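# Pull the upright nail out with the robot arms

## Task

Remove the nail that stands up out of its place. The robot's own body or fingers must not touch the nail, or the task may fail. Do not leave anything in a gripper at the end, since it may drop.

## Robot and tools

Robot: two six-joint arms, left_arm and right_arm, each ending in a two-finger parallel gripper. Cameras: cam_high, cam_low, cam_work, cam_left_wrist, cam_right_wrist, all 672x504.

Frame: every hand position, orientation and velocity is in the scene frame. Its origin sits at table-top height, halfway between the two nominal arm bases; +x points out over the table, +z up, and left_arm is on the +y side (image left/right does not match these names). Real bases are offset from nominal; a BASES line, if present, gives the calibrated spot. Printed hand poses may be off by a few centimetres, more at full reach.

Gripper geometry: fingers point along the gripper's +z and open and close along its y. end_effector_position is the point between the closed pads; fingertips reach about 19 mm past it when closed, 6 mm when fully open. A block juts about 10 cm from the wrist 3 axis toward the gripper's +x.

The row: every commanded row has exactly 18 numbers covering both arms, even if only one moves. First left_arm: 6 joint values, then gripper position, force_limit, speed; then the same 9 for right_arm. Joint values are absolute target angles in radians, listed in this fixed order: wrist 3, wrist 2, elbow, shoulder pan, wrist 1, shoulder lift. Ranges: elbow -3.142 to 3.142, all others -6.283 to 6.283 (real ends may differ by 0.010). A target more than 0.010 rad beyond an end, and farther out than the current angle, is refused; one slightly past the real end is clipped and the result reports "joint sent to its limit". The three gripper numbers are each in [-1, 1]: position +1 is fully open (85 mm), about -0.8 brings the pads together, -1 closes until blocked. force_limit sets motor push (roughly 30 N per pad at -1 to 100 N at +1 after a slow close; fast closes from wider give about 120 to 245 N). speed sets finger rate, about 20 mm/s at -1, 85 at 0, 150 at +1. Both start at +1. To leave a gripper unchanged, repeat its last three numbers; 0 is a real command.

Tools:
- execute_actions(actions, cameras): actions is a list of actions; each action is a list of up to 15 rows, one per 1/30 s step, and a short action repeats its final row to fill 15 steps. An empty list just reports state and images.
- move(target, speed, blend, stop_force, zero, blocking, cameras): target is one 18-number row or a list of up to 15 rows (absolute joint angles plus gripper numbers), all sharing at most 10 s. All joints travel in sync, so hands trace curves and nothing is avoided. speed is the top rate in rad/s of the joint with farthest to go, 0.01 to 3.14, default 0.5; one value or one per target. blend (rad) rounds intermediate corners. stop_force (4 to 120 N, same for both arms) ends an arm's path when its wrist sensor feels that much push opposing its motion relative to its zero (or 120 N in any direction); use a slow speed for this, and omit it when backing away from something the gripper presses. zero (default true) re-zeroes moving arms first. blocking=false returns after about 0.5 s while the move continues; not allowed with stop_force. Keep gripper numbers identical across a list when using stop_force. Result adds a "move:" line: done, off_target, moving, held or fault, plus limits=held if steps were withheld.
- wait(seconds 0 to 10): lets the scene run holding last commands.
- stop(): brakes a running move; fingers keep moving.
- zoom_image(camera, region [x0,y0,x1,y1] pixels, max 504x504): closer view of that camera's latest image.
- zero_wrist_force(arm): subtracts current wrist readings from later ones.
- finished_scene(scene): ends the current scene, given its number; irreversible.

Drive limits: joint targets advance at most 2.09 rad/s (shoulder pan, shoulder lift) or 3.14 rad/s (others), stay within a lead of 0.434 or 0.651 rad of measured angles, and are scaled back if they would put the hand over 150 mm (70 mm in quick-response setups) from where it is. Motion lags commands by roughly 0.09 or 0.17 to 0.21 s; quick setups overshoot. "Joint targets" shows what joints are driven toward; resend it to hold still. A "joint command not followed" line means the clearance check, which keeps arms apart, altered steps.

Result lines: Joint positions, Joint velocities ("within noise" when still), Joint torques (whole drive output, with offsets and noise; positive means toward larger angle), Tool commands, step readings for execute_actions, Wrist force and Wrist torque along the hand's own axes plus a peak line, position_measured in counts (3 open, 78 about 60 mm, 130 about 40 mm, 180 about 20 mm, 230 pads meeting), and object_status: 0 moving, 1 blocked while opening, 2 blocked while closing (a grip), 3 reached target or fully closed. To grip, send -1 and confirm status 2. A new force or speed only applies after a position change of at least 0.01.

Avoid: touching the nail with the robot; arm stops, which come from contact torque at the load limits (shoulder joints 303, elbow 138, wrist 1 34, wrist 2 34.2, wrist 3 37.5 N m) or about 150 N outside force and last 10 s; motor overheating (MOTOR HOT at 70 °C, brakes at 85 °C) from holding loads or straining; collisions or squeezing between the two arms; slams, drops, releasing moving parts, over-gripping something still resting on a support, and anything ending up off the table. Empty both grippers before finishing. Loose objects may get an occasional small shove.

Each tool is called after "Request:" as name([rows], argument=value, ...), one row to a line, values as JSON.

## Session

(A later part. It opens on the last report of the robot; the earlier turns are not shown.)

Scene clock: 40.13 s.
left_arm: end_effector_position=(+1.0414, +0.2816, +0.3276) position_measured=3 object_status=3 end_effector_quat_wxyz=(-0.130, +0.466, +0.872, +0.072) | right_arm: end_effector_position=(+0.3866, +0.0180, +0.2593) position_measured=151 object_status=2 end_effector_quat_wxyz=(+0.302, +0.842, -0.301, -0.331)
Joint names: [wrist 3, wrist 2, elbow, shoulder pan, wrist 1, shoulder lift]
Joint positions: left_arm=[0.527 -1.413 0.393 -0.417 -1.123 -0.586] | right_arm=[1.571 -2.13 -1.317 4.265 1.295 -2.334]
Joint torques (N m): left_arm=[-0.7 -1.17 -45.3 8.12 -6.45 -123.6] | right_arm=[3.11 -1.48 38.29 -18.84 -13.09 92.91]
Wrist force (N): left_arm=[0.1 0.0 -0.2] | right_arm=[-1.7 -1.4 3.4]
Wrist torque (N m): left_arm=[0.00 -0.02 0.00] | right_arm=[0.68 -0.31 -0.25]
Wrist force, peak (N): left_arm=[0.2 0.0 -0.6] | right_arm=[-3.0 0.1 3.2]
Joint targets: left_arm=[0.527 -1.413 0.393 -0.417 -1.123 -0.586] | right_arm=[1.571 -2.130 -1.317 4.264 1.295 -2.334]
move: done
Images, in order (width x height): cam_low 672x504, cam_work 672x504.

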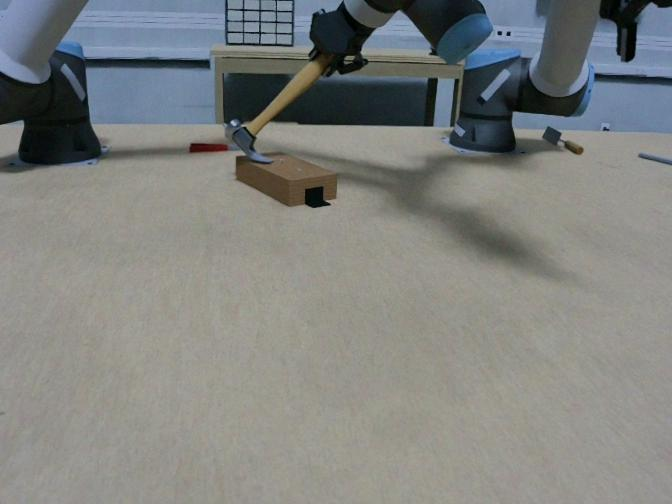

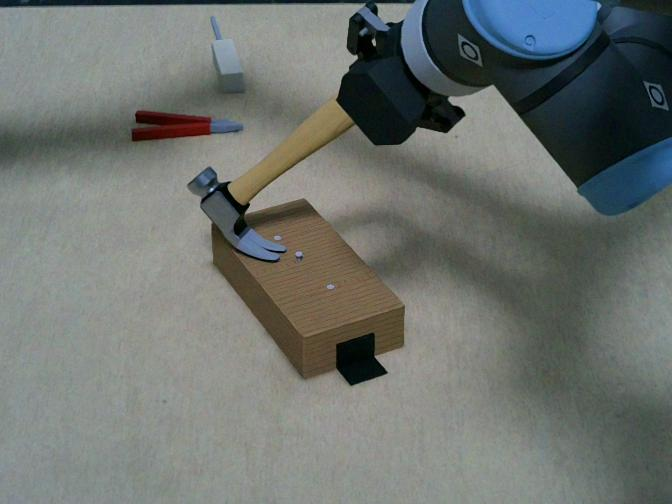

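Request:
move(target=[0.527,-1.413,0.393,-0.417,-1.123,-0.586,1,1,1,1.5708,-2.13,-1.2931,4.2703,1.2849,-2.348,-1,0.9,-1], speed=0.015, stop_force=10, cameras=["cam_low","cam_work"])

Request:
zoom_image(camera="cam_work", region=[240, 205, 340, 280])

Request:
zoom_image(camera="cam_low", region=[250, 130, 310, 175])

Scene clock: 43.50 s.
left_arm: end_effector_position=(+1.0414, +0.2816, +0.3276) position_measured=3 object_status=3 end_effector_quat_wxyz=(-0.130, +0.466, +0.872, +0.072) | right_arm: end_effector_position=(+0.3872, +0.0280, +0.2583) position_measured=151 object_status=2 end_effector_quat_wxyz=(+0.303, +0.843, -0.299, -0.330)
Joint names: [wrist 3, wrist 2, elbow, shoulder pan, wrist 1, shoulder lift]
Joint positions: left_arm=[0.527 -1.413 0.393 -0.417 -1.123 -0.586] | right_arm=[1.571 -2.13 -1.293 4.27 1.285 -2.348]
Joint torques (N m): left_arm=[-0.4 -1 -44.82 8.93 -6.28 -123.89] | right_arm=[3.19 0.12 37.56 20.13 -12.29 93.3]
Wrist force (N): left_arm=[0.0 -0.2 -0.2] | right_arm=[-1.9 -1.2 2.7]
Wrist torque (N m): left_arm=[-0.02 0.00 0.00] | right_arm=[0.68 -0.24 -0.25]
Wrist force, peak (N): left_arm=[0.1 -0.4 -0.7] | right_arm=[-1.9 -2.0 3.2]
Joint targets: left_arm=[0.527 -1.413 0.393 -0.417 -1.123 -0.586] | right_arm=[1.571 -2.130 -1.293 4.270 1.285 -2.348]
move: done
Images, in order (width x height): cam_low 672x504, cam_work 672x504.

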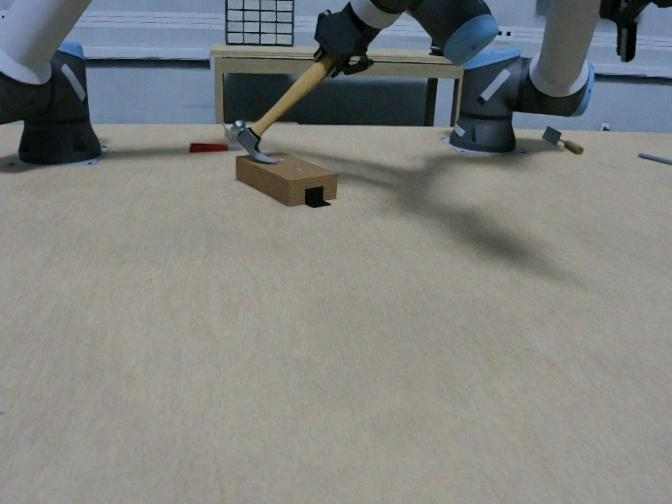

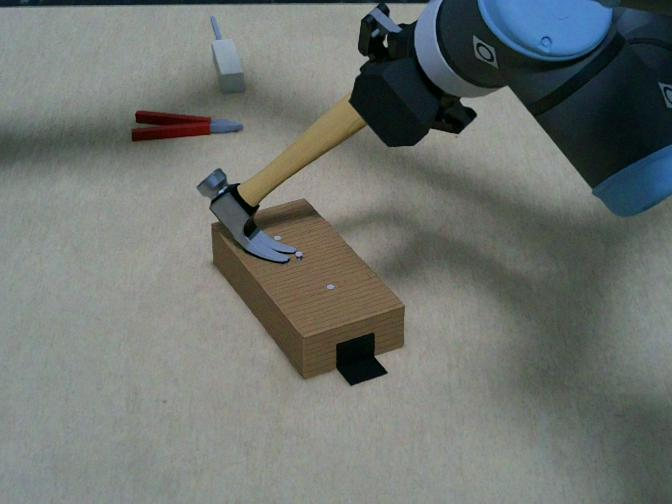

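Scaled by 5.040 from the camera's 672x504 image, which has a finer 960x720 frame.

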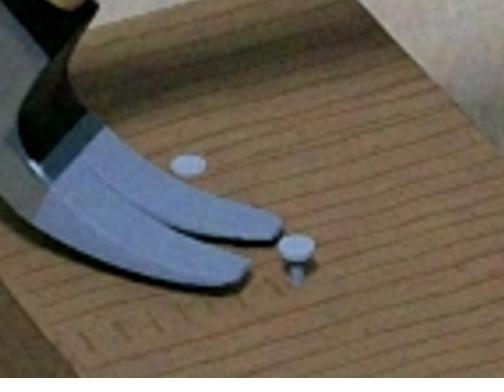

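Scaled by 8.400 from the camera's 672x504 image, which has a finer 960x720 frame.

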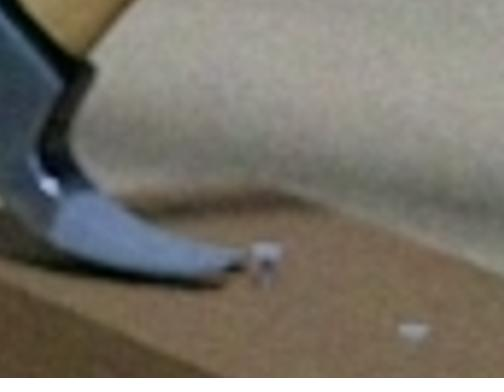

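Request:
move(target=[0.527,-1.413,0.393,-0.417,-1.123,-0.586,1,1,1,1.5708,-2.13,-1.2256,4.2703,1.2546,-2.3852,-1,0.9,-1], speed=0.02, stop_force=14, cameras=["cam_low","cam_work"])

Request:
zoom_image(camera="cam_work", region=[240, 205, 340, 280])

Request:
zoom_image(camera="cam_low", region=[250, 130, 310, 175])

Scene clock: 48.20 s.
left_arm: end_effector_position=(+1.0414, +0.2816, +0.3276) position_measured=3 object_status=3 end_effector_quat_wxyz=(-0.130, +0.466, +0.872, +0.072) | right_arm: end_effector_position=(+0.3975, +0.0497, +0.2573) position_measured=151 object_status=2 end_effector_quat_wxyz=(+0.303, +0.843, -0.299, -0.330)
Joint names: [wrist 3, wrist 2, elbow, shoulder pan, wrist 1, shoulder lift]
Joint positions: left_arm=[0.527 -1.413 0.393 -0.417 -1.123 -0.586] | right_arm=[1.571 -2.13 -1.226 4.27 1.255 -2.385]
Joint torques (N m): left_arm=[0.02 -0.71 -44.42 8.84 -5.64 -124.73] | right_arm=[2.97 2.21 39.01 15.53 -10.85 96.79]
Wrist force (N): left_arm=[0.1 0.1 -0.2] | right_arm=[-2.7 1.0 2.8]
Wrist torque (N m): left_arm=[0.03 -0.01 0.00] | right_arm=[0.18 -0.31 0.01]
Wrist force, peak (N): left_arm=[0.3 -0.2 -0.6] | right_arm=[-2.6 1.4 2.9]
Joint targets: left_arm=[0.527 -1.413 0.393 -0.417 -1.123 -0.586] | right_arm=[1.571 -2.130 -1.226 4.270 1.255 -2.385]
move: done
Images, in order (width x height): cam_low 672x504, cam_work 672x504.

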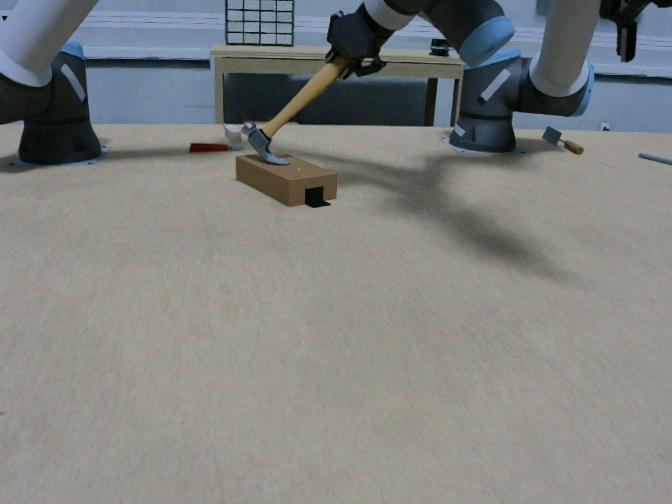

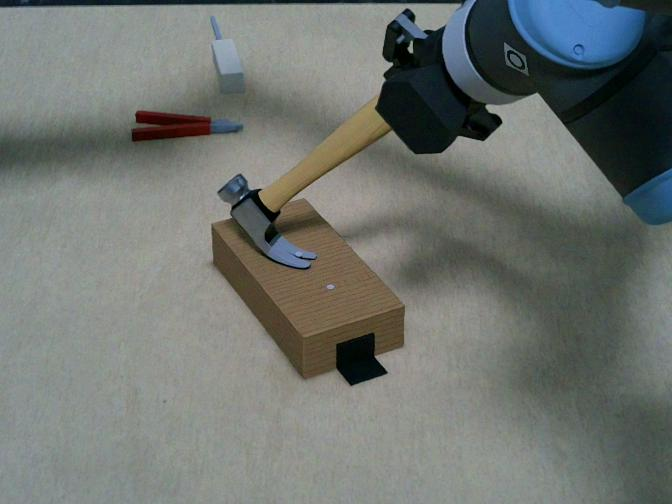

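Scaled by 5.040 from the camera's 672x504 image, which has a finer 960x720 frame.

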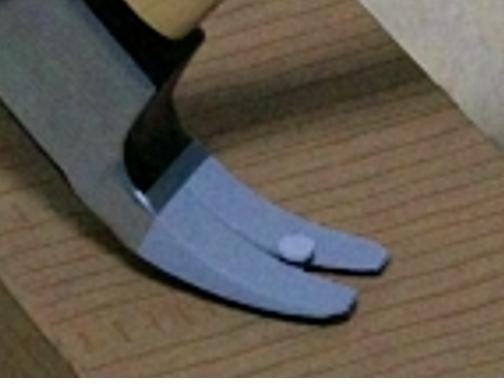

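Scaled by 8.400 from the camera's 672x504 image, which has a finer 960x720 frame.

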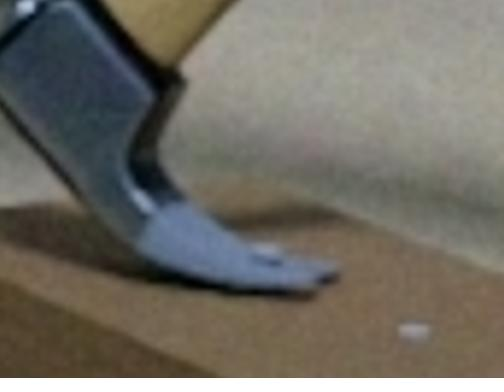

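Request:
move([
  [0.527,-1.413,0.393,-0.417,-1.123,-0.586,1,1,1,1.5708,-2.13,-1.3060,4.2703,1.3686,-2.2966,-1,0.9,-1],
  [0.527,-1.413,0.393,-0.417,-1.123,-0.586,1,1,1,1.5708,-2.13,-1.4032,4.2703,1.5020,-2.1932,-1,0.9,-1],
], speed=0.06, stop_force=55, blend=0.01, cameras=["cam_low","cam_work"])

Request:
zoom_image(camera="cam_work", region=[240, 205, 340, 280])

Request:
zoom_image(camera="cam_low", region=[230, 100, 340, 180])

Scene clock: 54.40 s.
left_arm: end_effector_position=(+1.0414, +0.2816, +0.3276) position_measured=3 object_status=3 end_effector_quat_wxyz=(-0.130, +0.466, +0.872, +0.072) | right_arm: end_effector_position=(+0.3743, +0.0009, +0.2789) position_measured=151 object_status=2 end_effector_quat_wxyz=(+0.184, +0.890, -0.274, -0.315)
Joint names: [wrist 3, wrist 2, elbow, shoulder pan, wrist 1, shoulder lift]
Joint positions: left_arm=[0.527 -1.413 0.393 -0.417 -1.123 -0.586] | right_arm=[1.571 -2.13 -1.403 4.27 1.502 -2.193]
Joint torques (N m): left_arm=[-0.34 -0.46 -42.66 9.47 -5.54 -124.09] | right_arm=[1.68 2.25 20.24 10.47 0.83 100.4]
Wrist force (N): left_arm=[0.2 -0.1 -0.2] | right_arm=[-6.9 -5.1 -19.7]
Wrist torque (N m): left_arm=[-0.01 -0.03 0.00] | right_arm=[-1.21 -0.18 0.62]
Wrist force, peak (N): left_arm=[-0.1 -0.4 -0.6] | right_arm=[-6.4 -4.6 -20.1]
Joint targets: left_arm=[0.527 -1.413 0.393 -0.417 -1.123 -0.586] | right_arm=[1.571 -2.130 -1.403 4.270 1.502 -2.193]
move: done
Images, in order (width x height): cam_low 672x504, cam_work 672x504.

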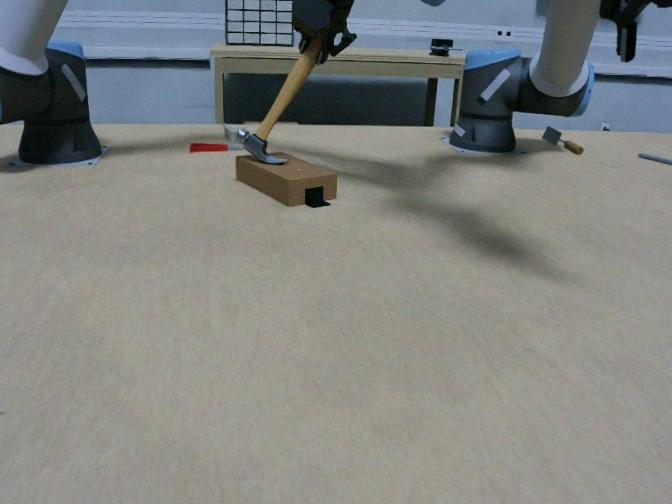

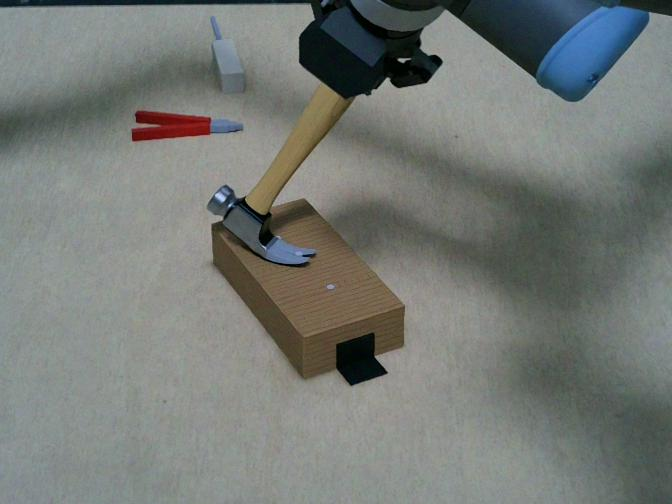

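Scaled by 5.040 from the camera's 672x504 image, which has a finer 960x720 frame.

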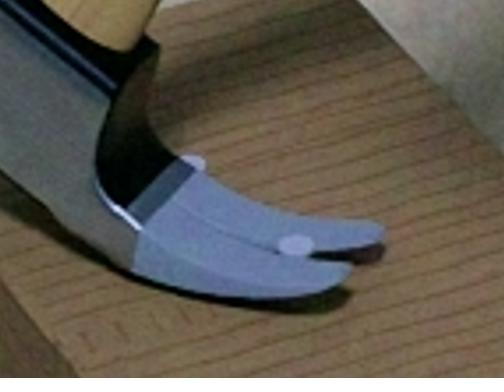

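Scaled by 4.582 from the camera's 672x504 image, which has a finer 960x720 frame.

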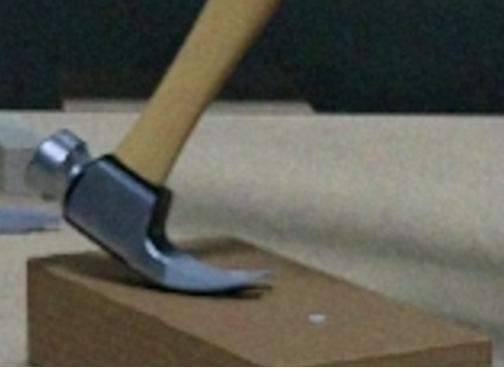

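Good; continue to T=20, 10.

Request:
move([
  [0.527,-1.413,0.393,-0.417,-1.123,-0.586,1,1,1,1.5708,-2.13,-1.5294,4.2703,1.6708,-2.0613,-1,0.9,-1],
  [0.527,-1.413,0.393,-0.417,-1.123,-0.586,1,1,1,1.5708,-2.13,-1.6594,4.2703,1.8427,-1.9286,-1,0.9,-1],
], speed=0.06, stop_force=55, blend=0.01, cameras=["cam_low","cam_work"])

Request:
zoom_image(camera="cam_work", region=[240, 205, 340, 280])

Request:
zoom_image(camera="cam_low", region=[230, 100, 340, 180])

Scene clock: 61.23 s.
left_arm: end_effector_position=(+1.0414, +0.2816, +0.3276) position_measured=3 object_status=3 end_effector_quat_wxyz=(-0.130, +0.466, +0.872, +0.072) | right_arm: end_effector_position=(+0.3416, -0.0679, +0.2916) position_measured=151 object_status=2 end_effector_quat_wxyz=(+0.021, +0.929, -0.234, -0.287)
Joint names: [wrist 3, wrist 2, elbow, shoulder pan, wrist 1, shoulder lift]
Joint positions: left_arm=[0.527 -1.413 0.393 -0.417 -1.123 -0.586] | right_arm=[1.571 -2.13 -1.659 4.27 1.843 -1.929]
Joint torques (N m): left_arm=[-0.6 -0.89 -41.64 10.2 -4.79 -121.23] | right_arm=[-1.56 2.33 17.64 4.82 0.38 81.54]
Wrist force (N): left_arm=[0.1 0.0 -0.2] | right_arm=[-10.2 -15.3 -17.2]
Wrist torque (N m): left_arm=[0.00 -0.01 0.00] | right_arm=[-2.16 -0.04 1.54]
Wrist force, peak (N): left_arm=[0.2 -0.6 -0.4] | right_arm=[-9.5 -21.0 -27.2]
Joint targets: left_arm=[0.527 -1.413 0.393 -0.417 -1.123 -0.586] | right_arm=[1.571 -2.130 -1.659 4.270 1.843 -1.929]
move: done
Images, in order (width x height): cam_low 672x504, cam_work 672x504.

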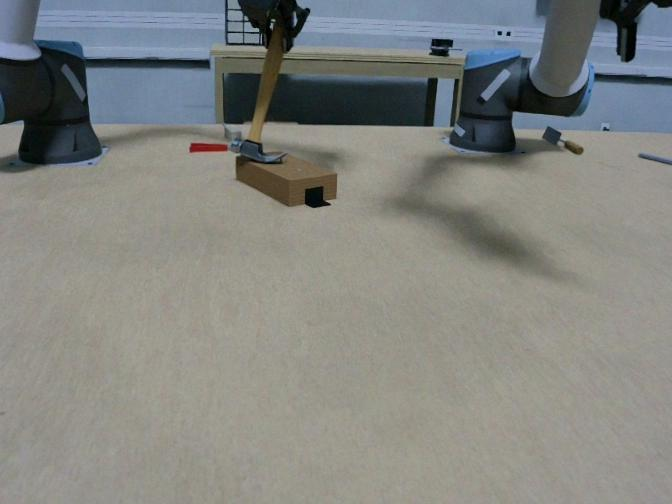

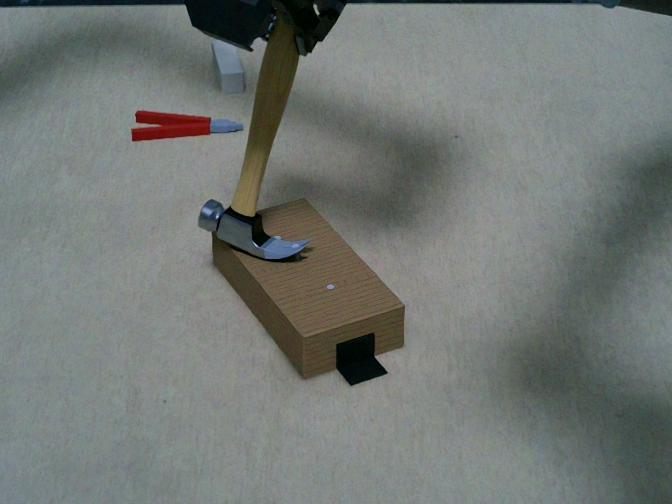

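Scaled by 5.040 from the camera's 672x504 image, which has a finer 960x720 frame.

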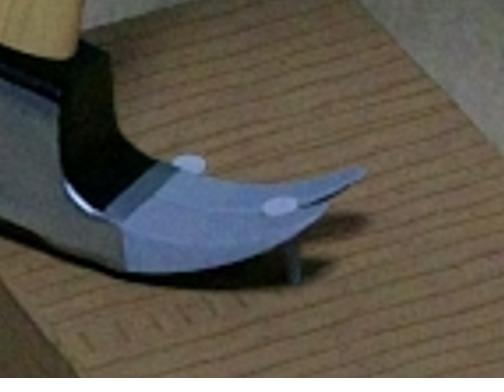

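Scaled by 4.582 from the camera's 672x504 image, which has a finer 960x720 frame.

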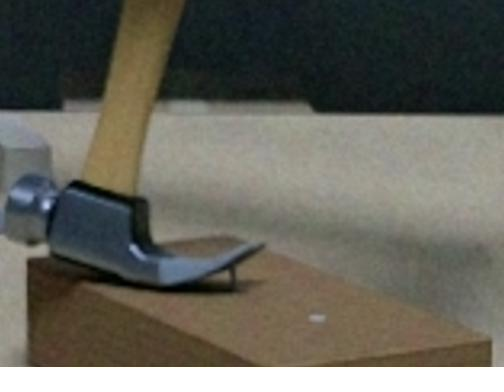

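Request:
move([
  [0.527,-1.413,0.393,-0.417,-1.123,-0.586,1,1,1,1.5708,-2.13,-1.7907,4.2703,2.0163,-1.7964,-1,0.9,-1],
], speed=0.06, stop_force=45, cameras=["cam_low","cam_work"])

Request:
zoom_image(camera="cam_work", region=[240, 205, 340, 280])

Request:
zoom_image(camera="cam_low", region=[230, 100, 340, 180])

Scene clock: 65.50 s.
left_arm: end_effector_position=(+1.0414, +0.2816, +0.3276) position_measured=3 object_status=3 end_effector_quat_wxyz=(-0.130, +0.466, +0.872, +0.072) | right_arm: end_effector_position=(+0.3255, -0.1016, +0.2909) position_measured=151 object_status=2 end_effector_quat_wxyz=(-0.061, +0.938, -0.212, -0.269)
Joint names: [wrist 3, wrist 2, elbow, shoulder pan, wrist 1, shoulder lift]
Joint positions: left_arm=[0.527 -1.413 0.393 -0.417 -1.123 -0.586] | right_arm=[1.571 -2.13 -1.791 4.27 2.016 -1.796]
Joint torques (N m): left_arm=[-0.25 -0.07 -41.92 9.12 -4.87 -121.73] | right_arm=[-3.44 2.65 26.36 0.12 3.4 66.94]
Wrist force (N): left_arm=[0.0 0.0 -0.3] | right_arm=[-11.2 5.9 -13.1]
Wrist torque (N m): left_arm=[0.00 -0.01 0.00] | right_arm=[-0.87 0.25 0.86]
Wrist force, peak (N): left_arm=[0.6 -0.3 -0.2] | right_arm=[-10.5 -15.4 -17.3]
Joint targets: left_arm=[0.527 -1.413 0.393 -0.417 -1.123 -0.586] | right_arm=[1.571 -2.130 -1.791 4.270 2.016 -1.796]
move: done
Images, in order (width x height): cam_low 672x504, cam_work 672x504.

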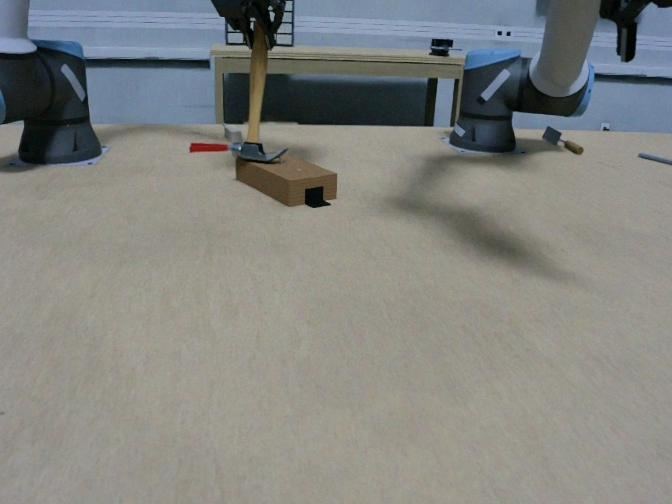

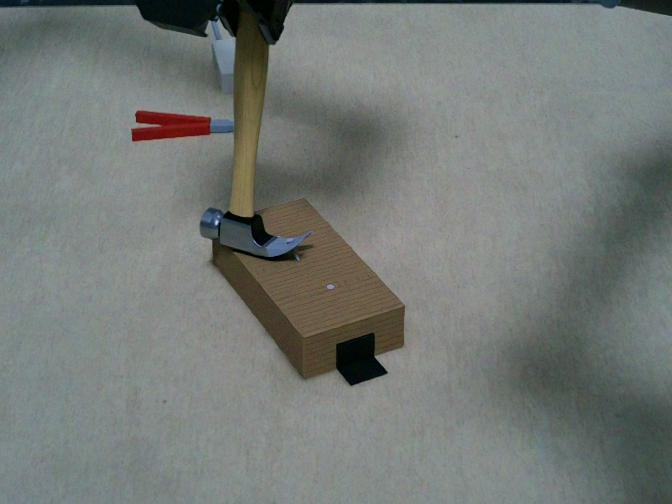

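Scaled by 5.040 from the camera's 672x504 image, which has a finer 960x720 frame.

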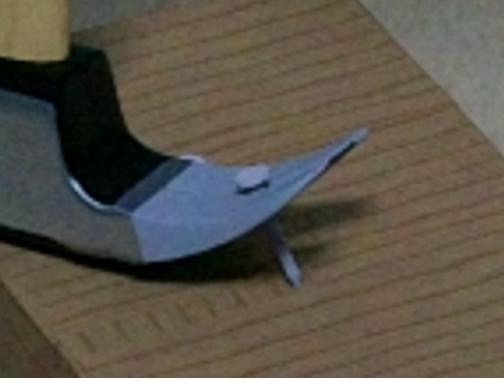

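Scaled by 4.582 from the camera's 672x504 image, which has a finer 960x720 frame.

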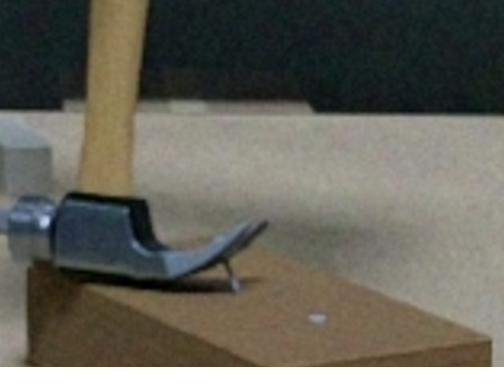

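Request:
move(target=[0.527,-1.413,0.393,-0.417,-1.123,-0.586,1,1,1,1.5708,-2.13,-1.7685,4.2703,1.9794,-1.7817,-1,0.9,-1], speed=0.02, cameras=["cam_low","cam_work"])

Request:
zoom_image(camera="cam_work", region=[240, 190, 340, 265])

Scene clock: 68.70 s.
left_arm: end_effector_position=(+1.0414, +0.2816, +0.3276) position_measured=3 object_status=3 end_effector_quat_wxyz=(-0.130, +0.466, +0.872, +0.072) | right_arm: end_effector_position=(+0.3255, -0.1017, +0.3120) position_measured=151 object_status=2 end_effector_quat_wxyz=(-0.061, +0.938, -0.212, -0.269)
Joint names: [wrist 3, wrist 2, elbow, shoulder pan, wrist 1, shoulder lift]
Joint positions: left_arm=[0.527 -1.413 0.393 -0.417 -1.123 -0.586] | right_arm=[1.571 -2.13 -1.769 4.27 1.979 -1.782]
Joint torques (N m): left_arm=[-0.45 -0.84 -42.66 8.15 -4.63 -123.93] | right_arm=[1.9 -5.3 43.21 -1.41 -10.95 76.23]
Wrist force (N): left_arm=[0.2 0.1 -0.1] | right_arm=[-1.0 0.7 2.9]
Wrist torque (N m): left_arm=[0.01 -0.03 0.00] | right_arm=[0.12 -0.14 0.10]
Wrist force, peak (N): left_arm=[0.2 -0.1 -0.7] | right_arm=[-11.6 6.4 -13.1]
Joint targets: left_arm=[0.527 -1.413 0.393 -0.417 -1.123 -0.586] | right_arm=[1.571 -2.130 -1.768 4.270 1.979 -1.782]
move: done
Images, in order (width x height): cam_low 672x504, cam_work 672x504.

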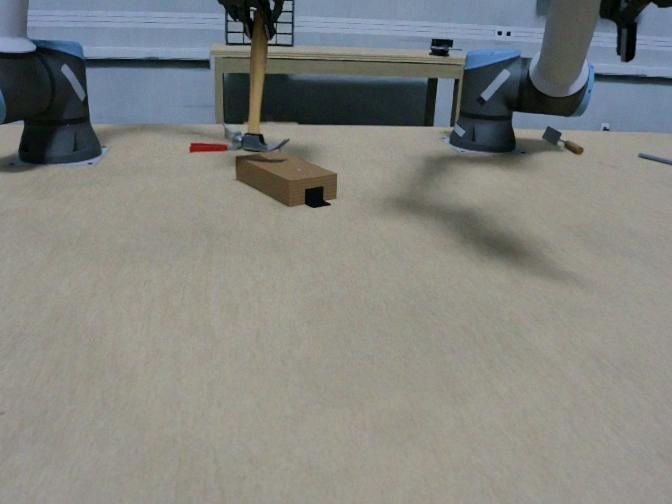

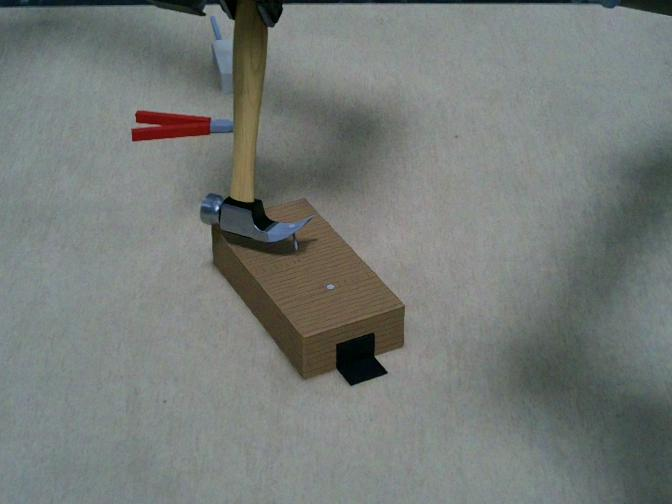

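Scaled by 5.040 from the camera's 672x504 image, which has a finer 960x720 frame.

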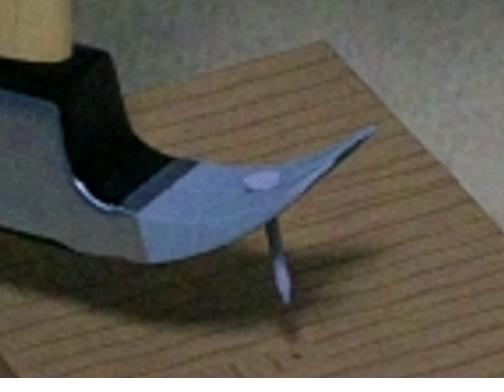

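Request:
move([
  [0.527,-1.413,0.393,-0.417,-1.123,-0.586,1,1,1,1.5708,-2.13,-1.6220,4.2703,1.7743,-1.7231,-1,0.9,-1],
  [0.527,-1.413,0.393,-0.417,-1.123,-0.586,1,1,1,1.4299,-1.5708,-1.6360,4.083,1.9610,-1.8958,-1,0.9,-1],
], speed=[0.12,0.15], blend=0.04, cameras=["cam_low","cam_work","cam_high","cam_right_wrist"])

Request:
zoom_image(camera="cam_high", region=[150, 200, 350, 350])

Scene clock: 74.90 s.
left_arm: end_effector_position=(+1.0414, +0.2816, +0.3276) position_measured=3 object_status=3 end_effector_quat_wxyz=(-0.130, +0.466, +0.872, +0.072) | right_arm: end_effector_position=(+0.5726, -0.1876, +0.2600) position_measured=151 object_status=2 end_effector_quat_wxyz=(+0.000, +0.970, -0.243, +0.000)
Joint names: [wrist 3, wrist 2, elbow, shoulder pan, wrist 1, shoulder lift]
Joint positions: left_arm=[0.527 -1.413 0.393 -0.417 -1.123 -0.586] | right_arm=[1.43 -1.571 -1.636 4.083 1.961 -1.896]
Joint torques (N m): left_arm=[-0.06 -0.01 -42.69 8.28 -4.55 -121.7] | right_arm=[-2.98 5.04 30.57 -18.39 -0.09 60.42]
Wrist force (N): left_arm=[0.2 -0.1 -0.1] | right_arm=[-2.1 -0.4 4.3]
Wrist torque (N m): left_arm=[-0.01 -0.04 -0.01] | right_arm=[0.02 -0.66 0.08]
Wrist force, peak (N): left_arm=[0.0 -0.4 -0.7] | right_arm=[-1.9 0.1 4.8]
Joint targets: left_arm=[0.527 -1.413 0.393 -0.417 -1.123 -0.586] | right_arm=[1.430 -1.571 -1.636 4.083 1.961 -1.896]
move: done
Images, in order (width x height): cam_high 672x504, cam_low 672x504, cam_work 672x504, cam_right_wrist 672x504.

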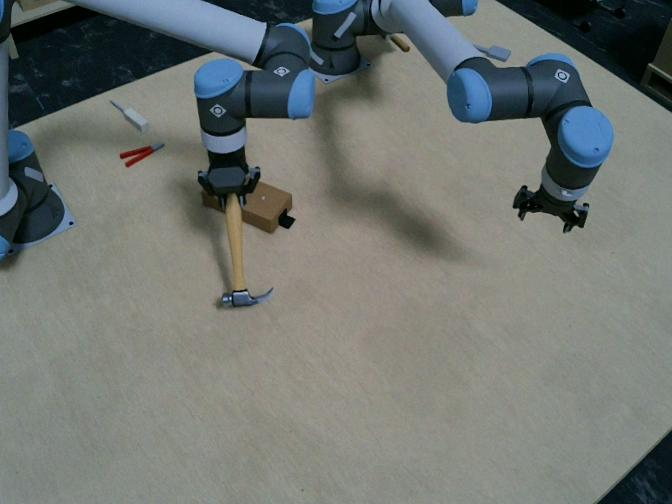

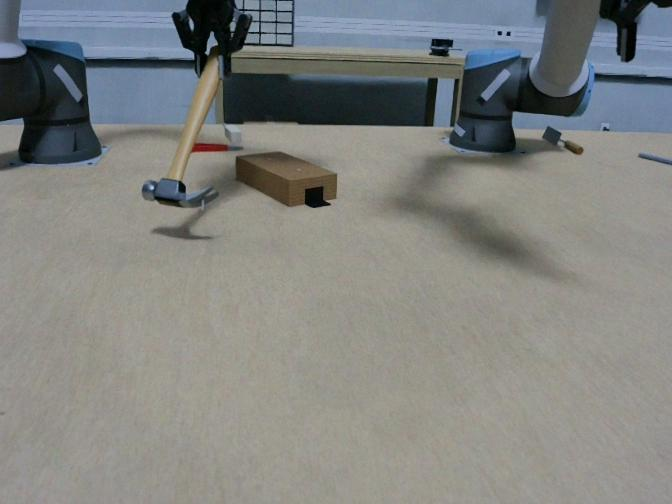

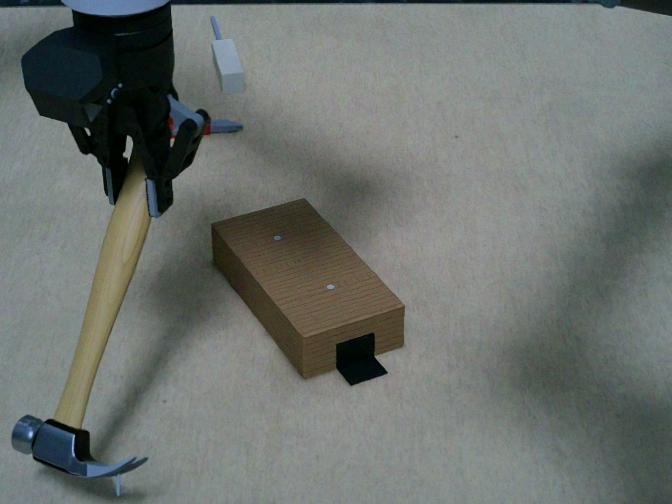

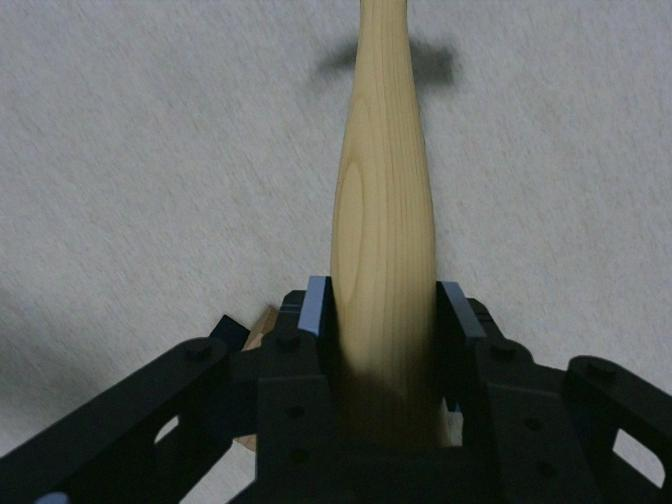

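Scaled by 2.520 from the camera's 672x504 image, which has a finer 960x720 frame.

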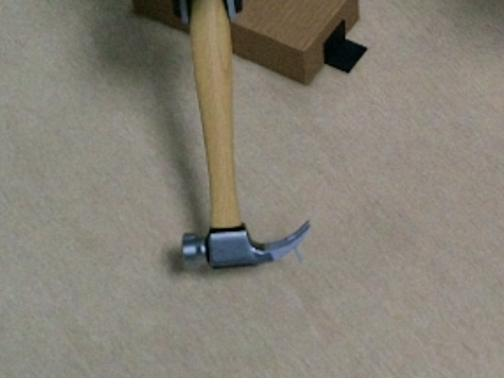

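Request:
move([
  [0.527,-1.413,0.393,-0.417,-1.123,-0.586,1,1,1,1.3139,-1.5708,-1.5783,3.967,1.9447,-1.9372,-1,0.9,-1],
  [0.527,-1.413,0.393,-0.417,-1.123,-0.586,1,1,1,1.3139,-1.5708,-1.6315,3.967,2.0349,-1.9742,-1,0.9,-1],
  [0.527,-1.413,0.393,-0.417,-1.123,-0.586,1,1,1,1.4113,-1.5708,-1.7564,4.0644,2.1852,-1.9996,-1,0.9,-1],
  [0.527,-1.413,0.393,-0.417,-1.123,-0.586,1,1,1,1.4472,-1.5708,-1.8276,4.1003,2.3503,-2.0935,-1,0.9,-1],
], speed=[0.12,0.05,0.07,0.07], blend=0.01, cameras=["cam_low","cam_work","cam_high","cam_right_wrist"])

Request:
zoom_image(camera="cam_high", region=[150, 200, 350, 350])

Scene clock: 83.37 s.
left_arm: end_effector_position=(+1.0414, +0.2816, +0.3276) position_measured=3 object_status=3 end_effector_quat_wxyz=(-0.130, +0.466, +0.872, +0.072) | right_arm: end_effector_position=(+0.5591, -0.1888, +0.0260) position_measured=151 object_status=2 end_effector_quat_wxyz=(+0.000, +0.970, -0.243, +0.000)
Joint names: [wrist 3, wrist 2, elbow, shoulder pan, wrist 1, shoulder lift]
Joint positions: left_arm=[0.527 -1.413 0.393 -0.417 -1.123 -0.586] | right_arm=[1.447 -1.571 -1.828 4.1 2.35 -2.093]
Joint torques (N m): left_arm=[-0.22 0.13 -43.87 9.41 -3.95 -119.37] | right_arm=[3.37 2.96 16.39 20.01 -0.18 63.27]
Wrist force (N): left_arm=[0.4 -0.1 -0.2] | right_arm=[-0.7 -1.8 -2.0]
Wrist torque (N m): left_arm=[-0.01 -0.06 0.00] | right_arm=[0.42 0.16 -0.29]
Wrist force, peak (N): left_arm=[0.6 -0.1 -0.5] | right_arm=[-7.1 1.7 -10.8]
Joint targets: left_arm=[0.527 -1.413 0.393 -0.417 -1.123 -0.586] | right_arm=[1.447 -1.571 -1.828 4.100 2.350 -2.094]
move: done
Images, in order (width x height): cam_high 672x504, cam_low 672x504, cam_work 672x504, cam_right_wrist 672x504.

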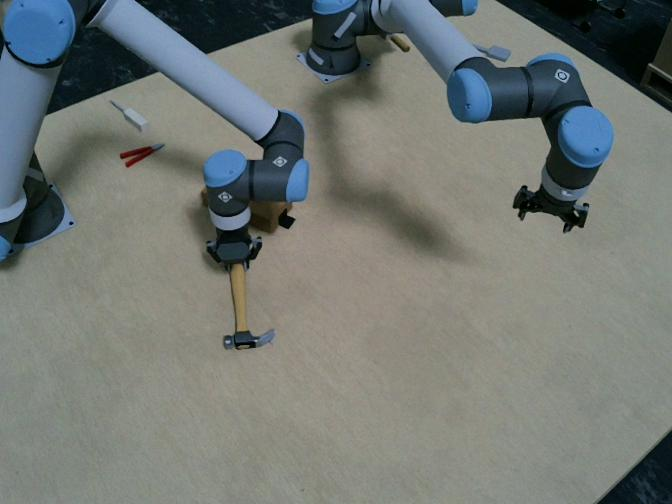

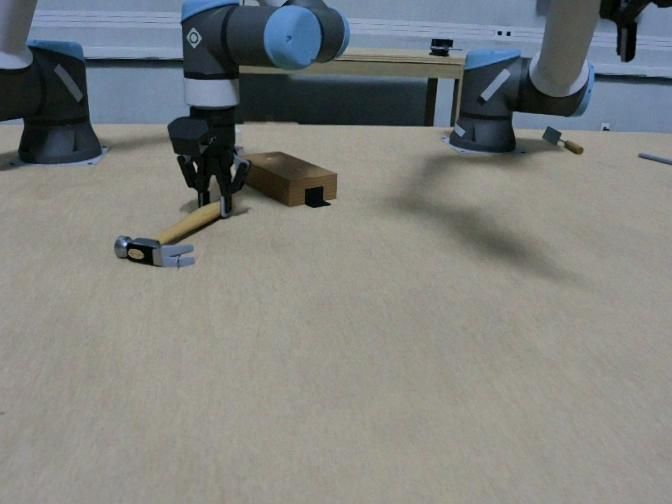

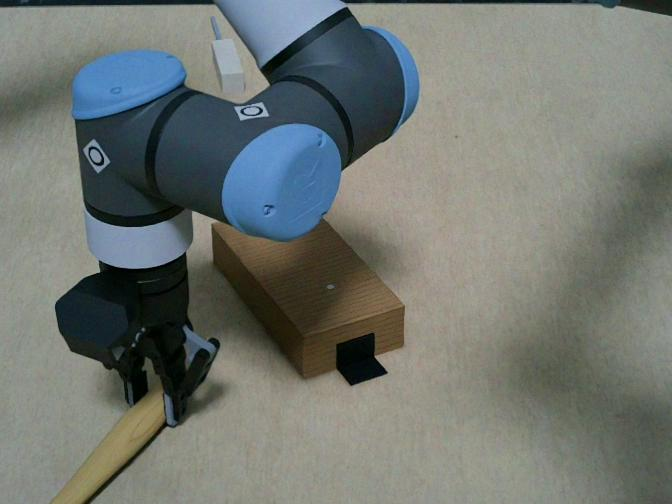

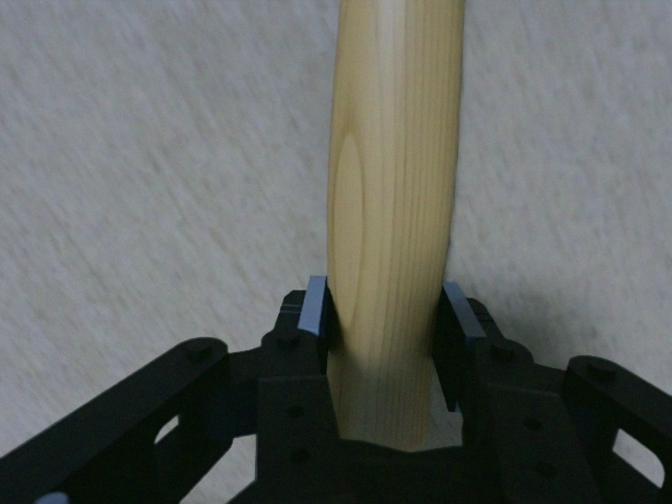

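Scaled by 2.520 from the camera's 672x504 image, which has a finer 960x720 frame.

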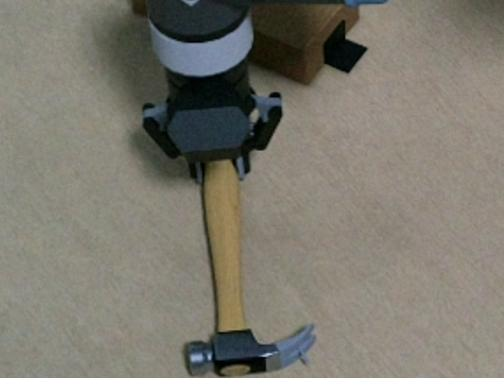

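Release (slowly) and rise.

Request:
move(target=[0.527,-1.413,0.393,-0.417,-1.123,-0.586,1,1,1,1.4472,-1.5708,-1.8276,4.1003,2.3503,-2.0935,0.4,0.9,-1], speed=0.02, cameras=[])

Request:
wait(seconds=0.5, cameras=[])

Request:
move(target=[0.527,-1.413,0.393,-0.417,-1.123,-0.586,1,1,1,1.4472,-1.5708,-1.745,4.1003,2.136,-1.962,0.4,0.9,-1], speed=0.2, cameras=["cam_low","cam_high","cam_right_wrist"])

Request:
zoom_image(camera="cam_high", region=[150, 200, 350, 350])

Scene clock: 85.40 s.
left_arm: end_effector_position=(+1.0414, +0.2816, +0.3276) position_measured=3 object_status=3 end_effector_quat_wxyz=(-0.130, +0.466, +0.872, +0.072) | right_arm: end_effector_position=(+0.5591, -0.1888, +0.0259) position_measured=78 object_status=0 end_effector_quat_wxyz=(+0.000, +0.970, -0.243, +0.000)
Joint names: [wrist 3, wrist 2, elbow, shoulder pan, wrist 1, shoulder lift]
Joint positions: left_arm=[0.527 -1.413 0.393 -0.417 -1.123 -0.586] | right_arm=[1.447 -1.571 -1.828 4.1 2.35 -2.094]
Joint torques (N m): left_arm=[-0.49 0.21 -44.02 8.41 -4.24 -121.82] | right_arm=[-0.4 2.19 27.7 17.01 -1.64 70.63]
Wrist force (N): left_arm=[0.3 -0.2 -0.3] | right_arm=[-1.7 0.1 -1.9]
Wrist torque (N m): left_arm=[-0.03 -0.04 0.00] | right_arm=[0.10 -0.14 0.05]
Wrist force, peak (N): left_arm=[0.4 -0.4 -0.3] | right_arm=[-0.6 -1.9 -2.7]
Joint targets: left_arm=[0.527 -1.413 0.393 -0.417 -1.123 -0.586] | right_arm=[1.447 -1.571 -1.828 4.100 2.350 -2.094]
move: done
No camera images: "cameras" was empty.

Scene clock: 85.90 s.
left_arm: end_effector_position=(+1.0414, +0.2816, +0.3276) position_measured=3 object_status=3 end_effector_quat_wxyz=(-0.130, +0.466, +0.872, +0.072) | right_arm: end_effector_position=(+0.5591, -0.1888, +0.0259) position_measured=78 object_status=3 end_effector_quat_wxyz=(+0.000, +0.970, -0.243, +0.000)
Joint names: [wrist 3, wrist 2, elbow, shoulder pan, wrist 1, shoulder lift]
Joint positions: left_arm=[0.527 -1.413 0.393 -0.417 -1.123 -0.586] | right_arm=[1.447 -1.571 -1.828 4.1 2.35 -2.094]
Joint torques (N m): left_arm=[-0.52 0.21 -42.45 11.2 -3.99 -118.82] | right_arm=[-1.49 2.3 30.72 15.23 -2.1 72.5]
Wrist force (N): left_arm=[0.3 -0.1 -0.3] | right_arm=[-1.4 0.4 -1.7]
Wrist torque (N m): left_arm=[-0.01 -0.05 0.00] | right_arm=[0.14 -0.20 0.05]
Wrist force, peak (N): left_arm=[0.4 -0.3 -0.3] | right_arm=[-1.8 0.2 -1.6]
Joint targets: left_arm=[0.527 -1.413 0.393 -0.417 -1.123 -0.586] | right_arm=[1.447 -1.571 -1.828 4.100 2.350 -2.094]
Tool commands: left_gripper/position=+1.0 left_gripper/force_limit=+1.0 left_gripper/speed=+1.0 right_gripper/position=+0.4 right_gripper/force_limit=+0.9 right_gripper/speed=-1.0
wait: 0.50 s; at rest by 0.17 s
No camera images: "cameras" was empty.

Scene clock: 87.40 s.
left_arm: end_effector_position=(+1.0414, +0.2816, +0.3276) position_measured=3 object_status=3 end_effector_quat_wxyz=(-0.130, +0.466, +0.872, +0.072) | right_arm: end_effector_position=(+0.5612, -0.1857, +0.1569) position_measured=78 object_status=3 end_effector_quat_wxyz=(+0.000, +0.970, -0.243, +0.000)
Joint names: [wrist 3, wrist 2, elbow, shoulder pan, wrist 1, shoulder lift]
Joint positions: left_arm=[0.527 -1.413 0.393 -0.417 -1.123 -0.586] | right_arm=[1.447 -1.571 -1.745 4.1 2.136 -1.962]
Joint torques (N m): left_arm=[0.03 -0.33 -42.83 8.32 -4.29 -120.95] | right_arm=[-1.88 1.86 36.65 13.99 -9.43 86.35]
Wrist force (N): left_arm=[0.3 -0.1 -0.3] | right_arm=[-1.4 -0.3 -1.0]
Wrist torque (N m): left_arm=[-0.01 -0.06 -0.01] | right_arm=[-0.07 -0.13 0.04]
Wrist force, peak (N): left_arm=[0.4 -0.2 -0.4] | right_arm=[-1.3 -0.1 -2.5]
Joint targets: left_arm=[0.527 -1.413 0.393 -0.417 -1.123 -0.586] | right_arm=[1.447 -1.571 -1.745 4.100 2.136 -1.962]
move: done
Images, in order (width x height): cam_high 672x504, cam_low 672x504, cam_right_wrist 672x504.

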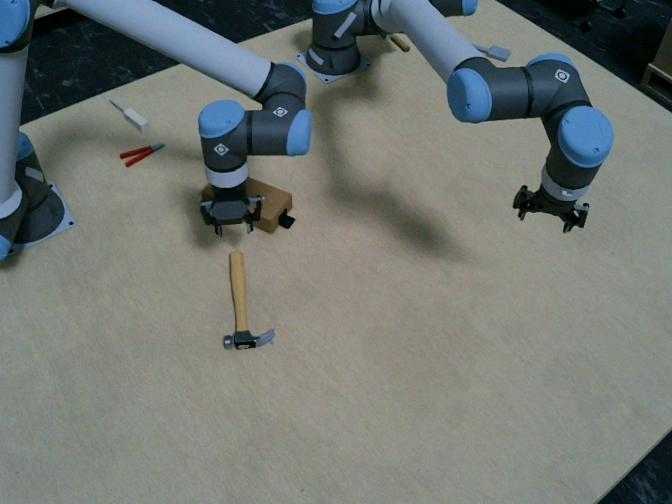

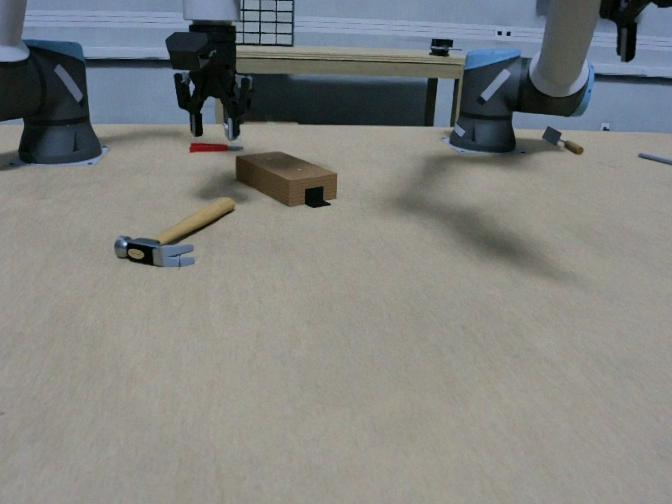

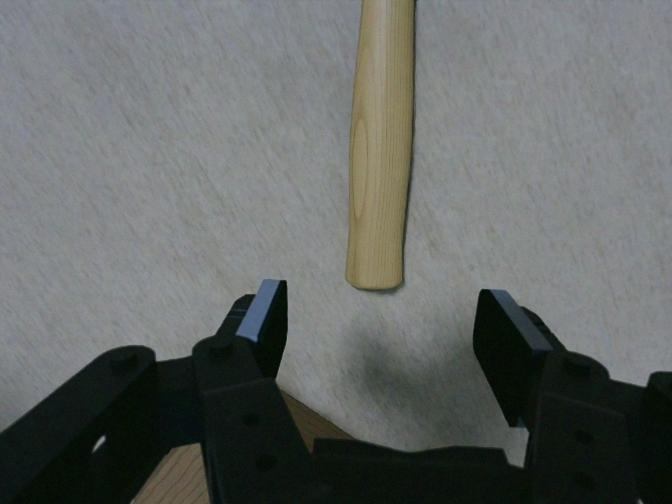

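Scaled by 2.520 from the camera's 672x504 image, which has a finer 960x720 frame.

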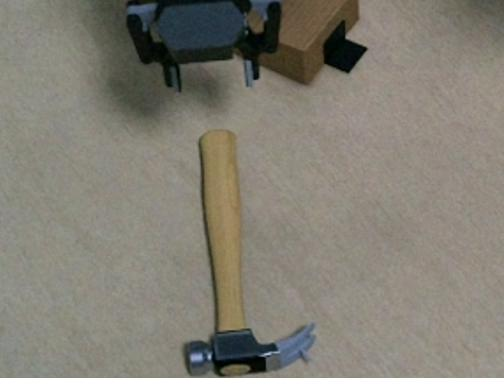

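Request:
finished_scene(scene=2)

The scene is finished: the task was done.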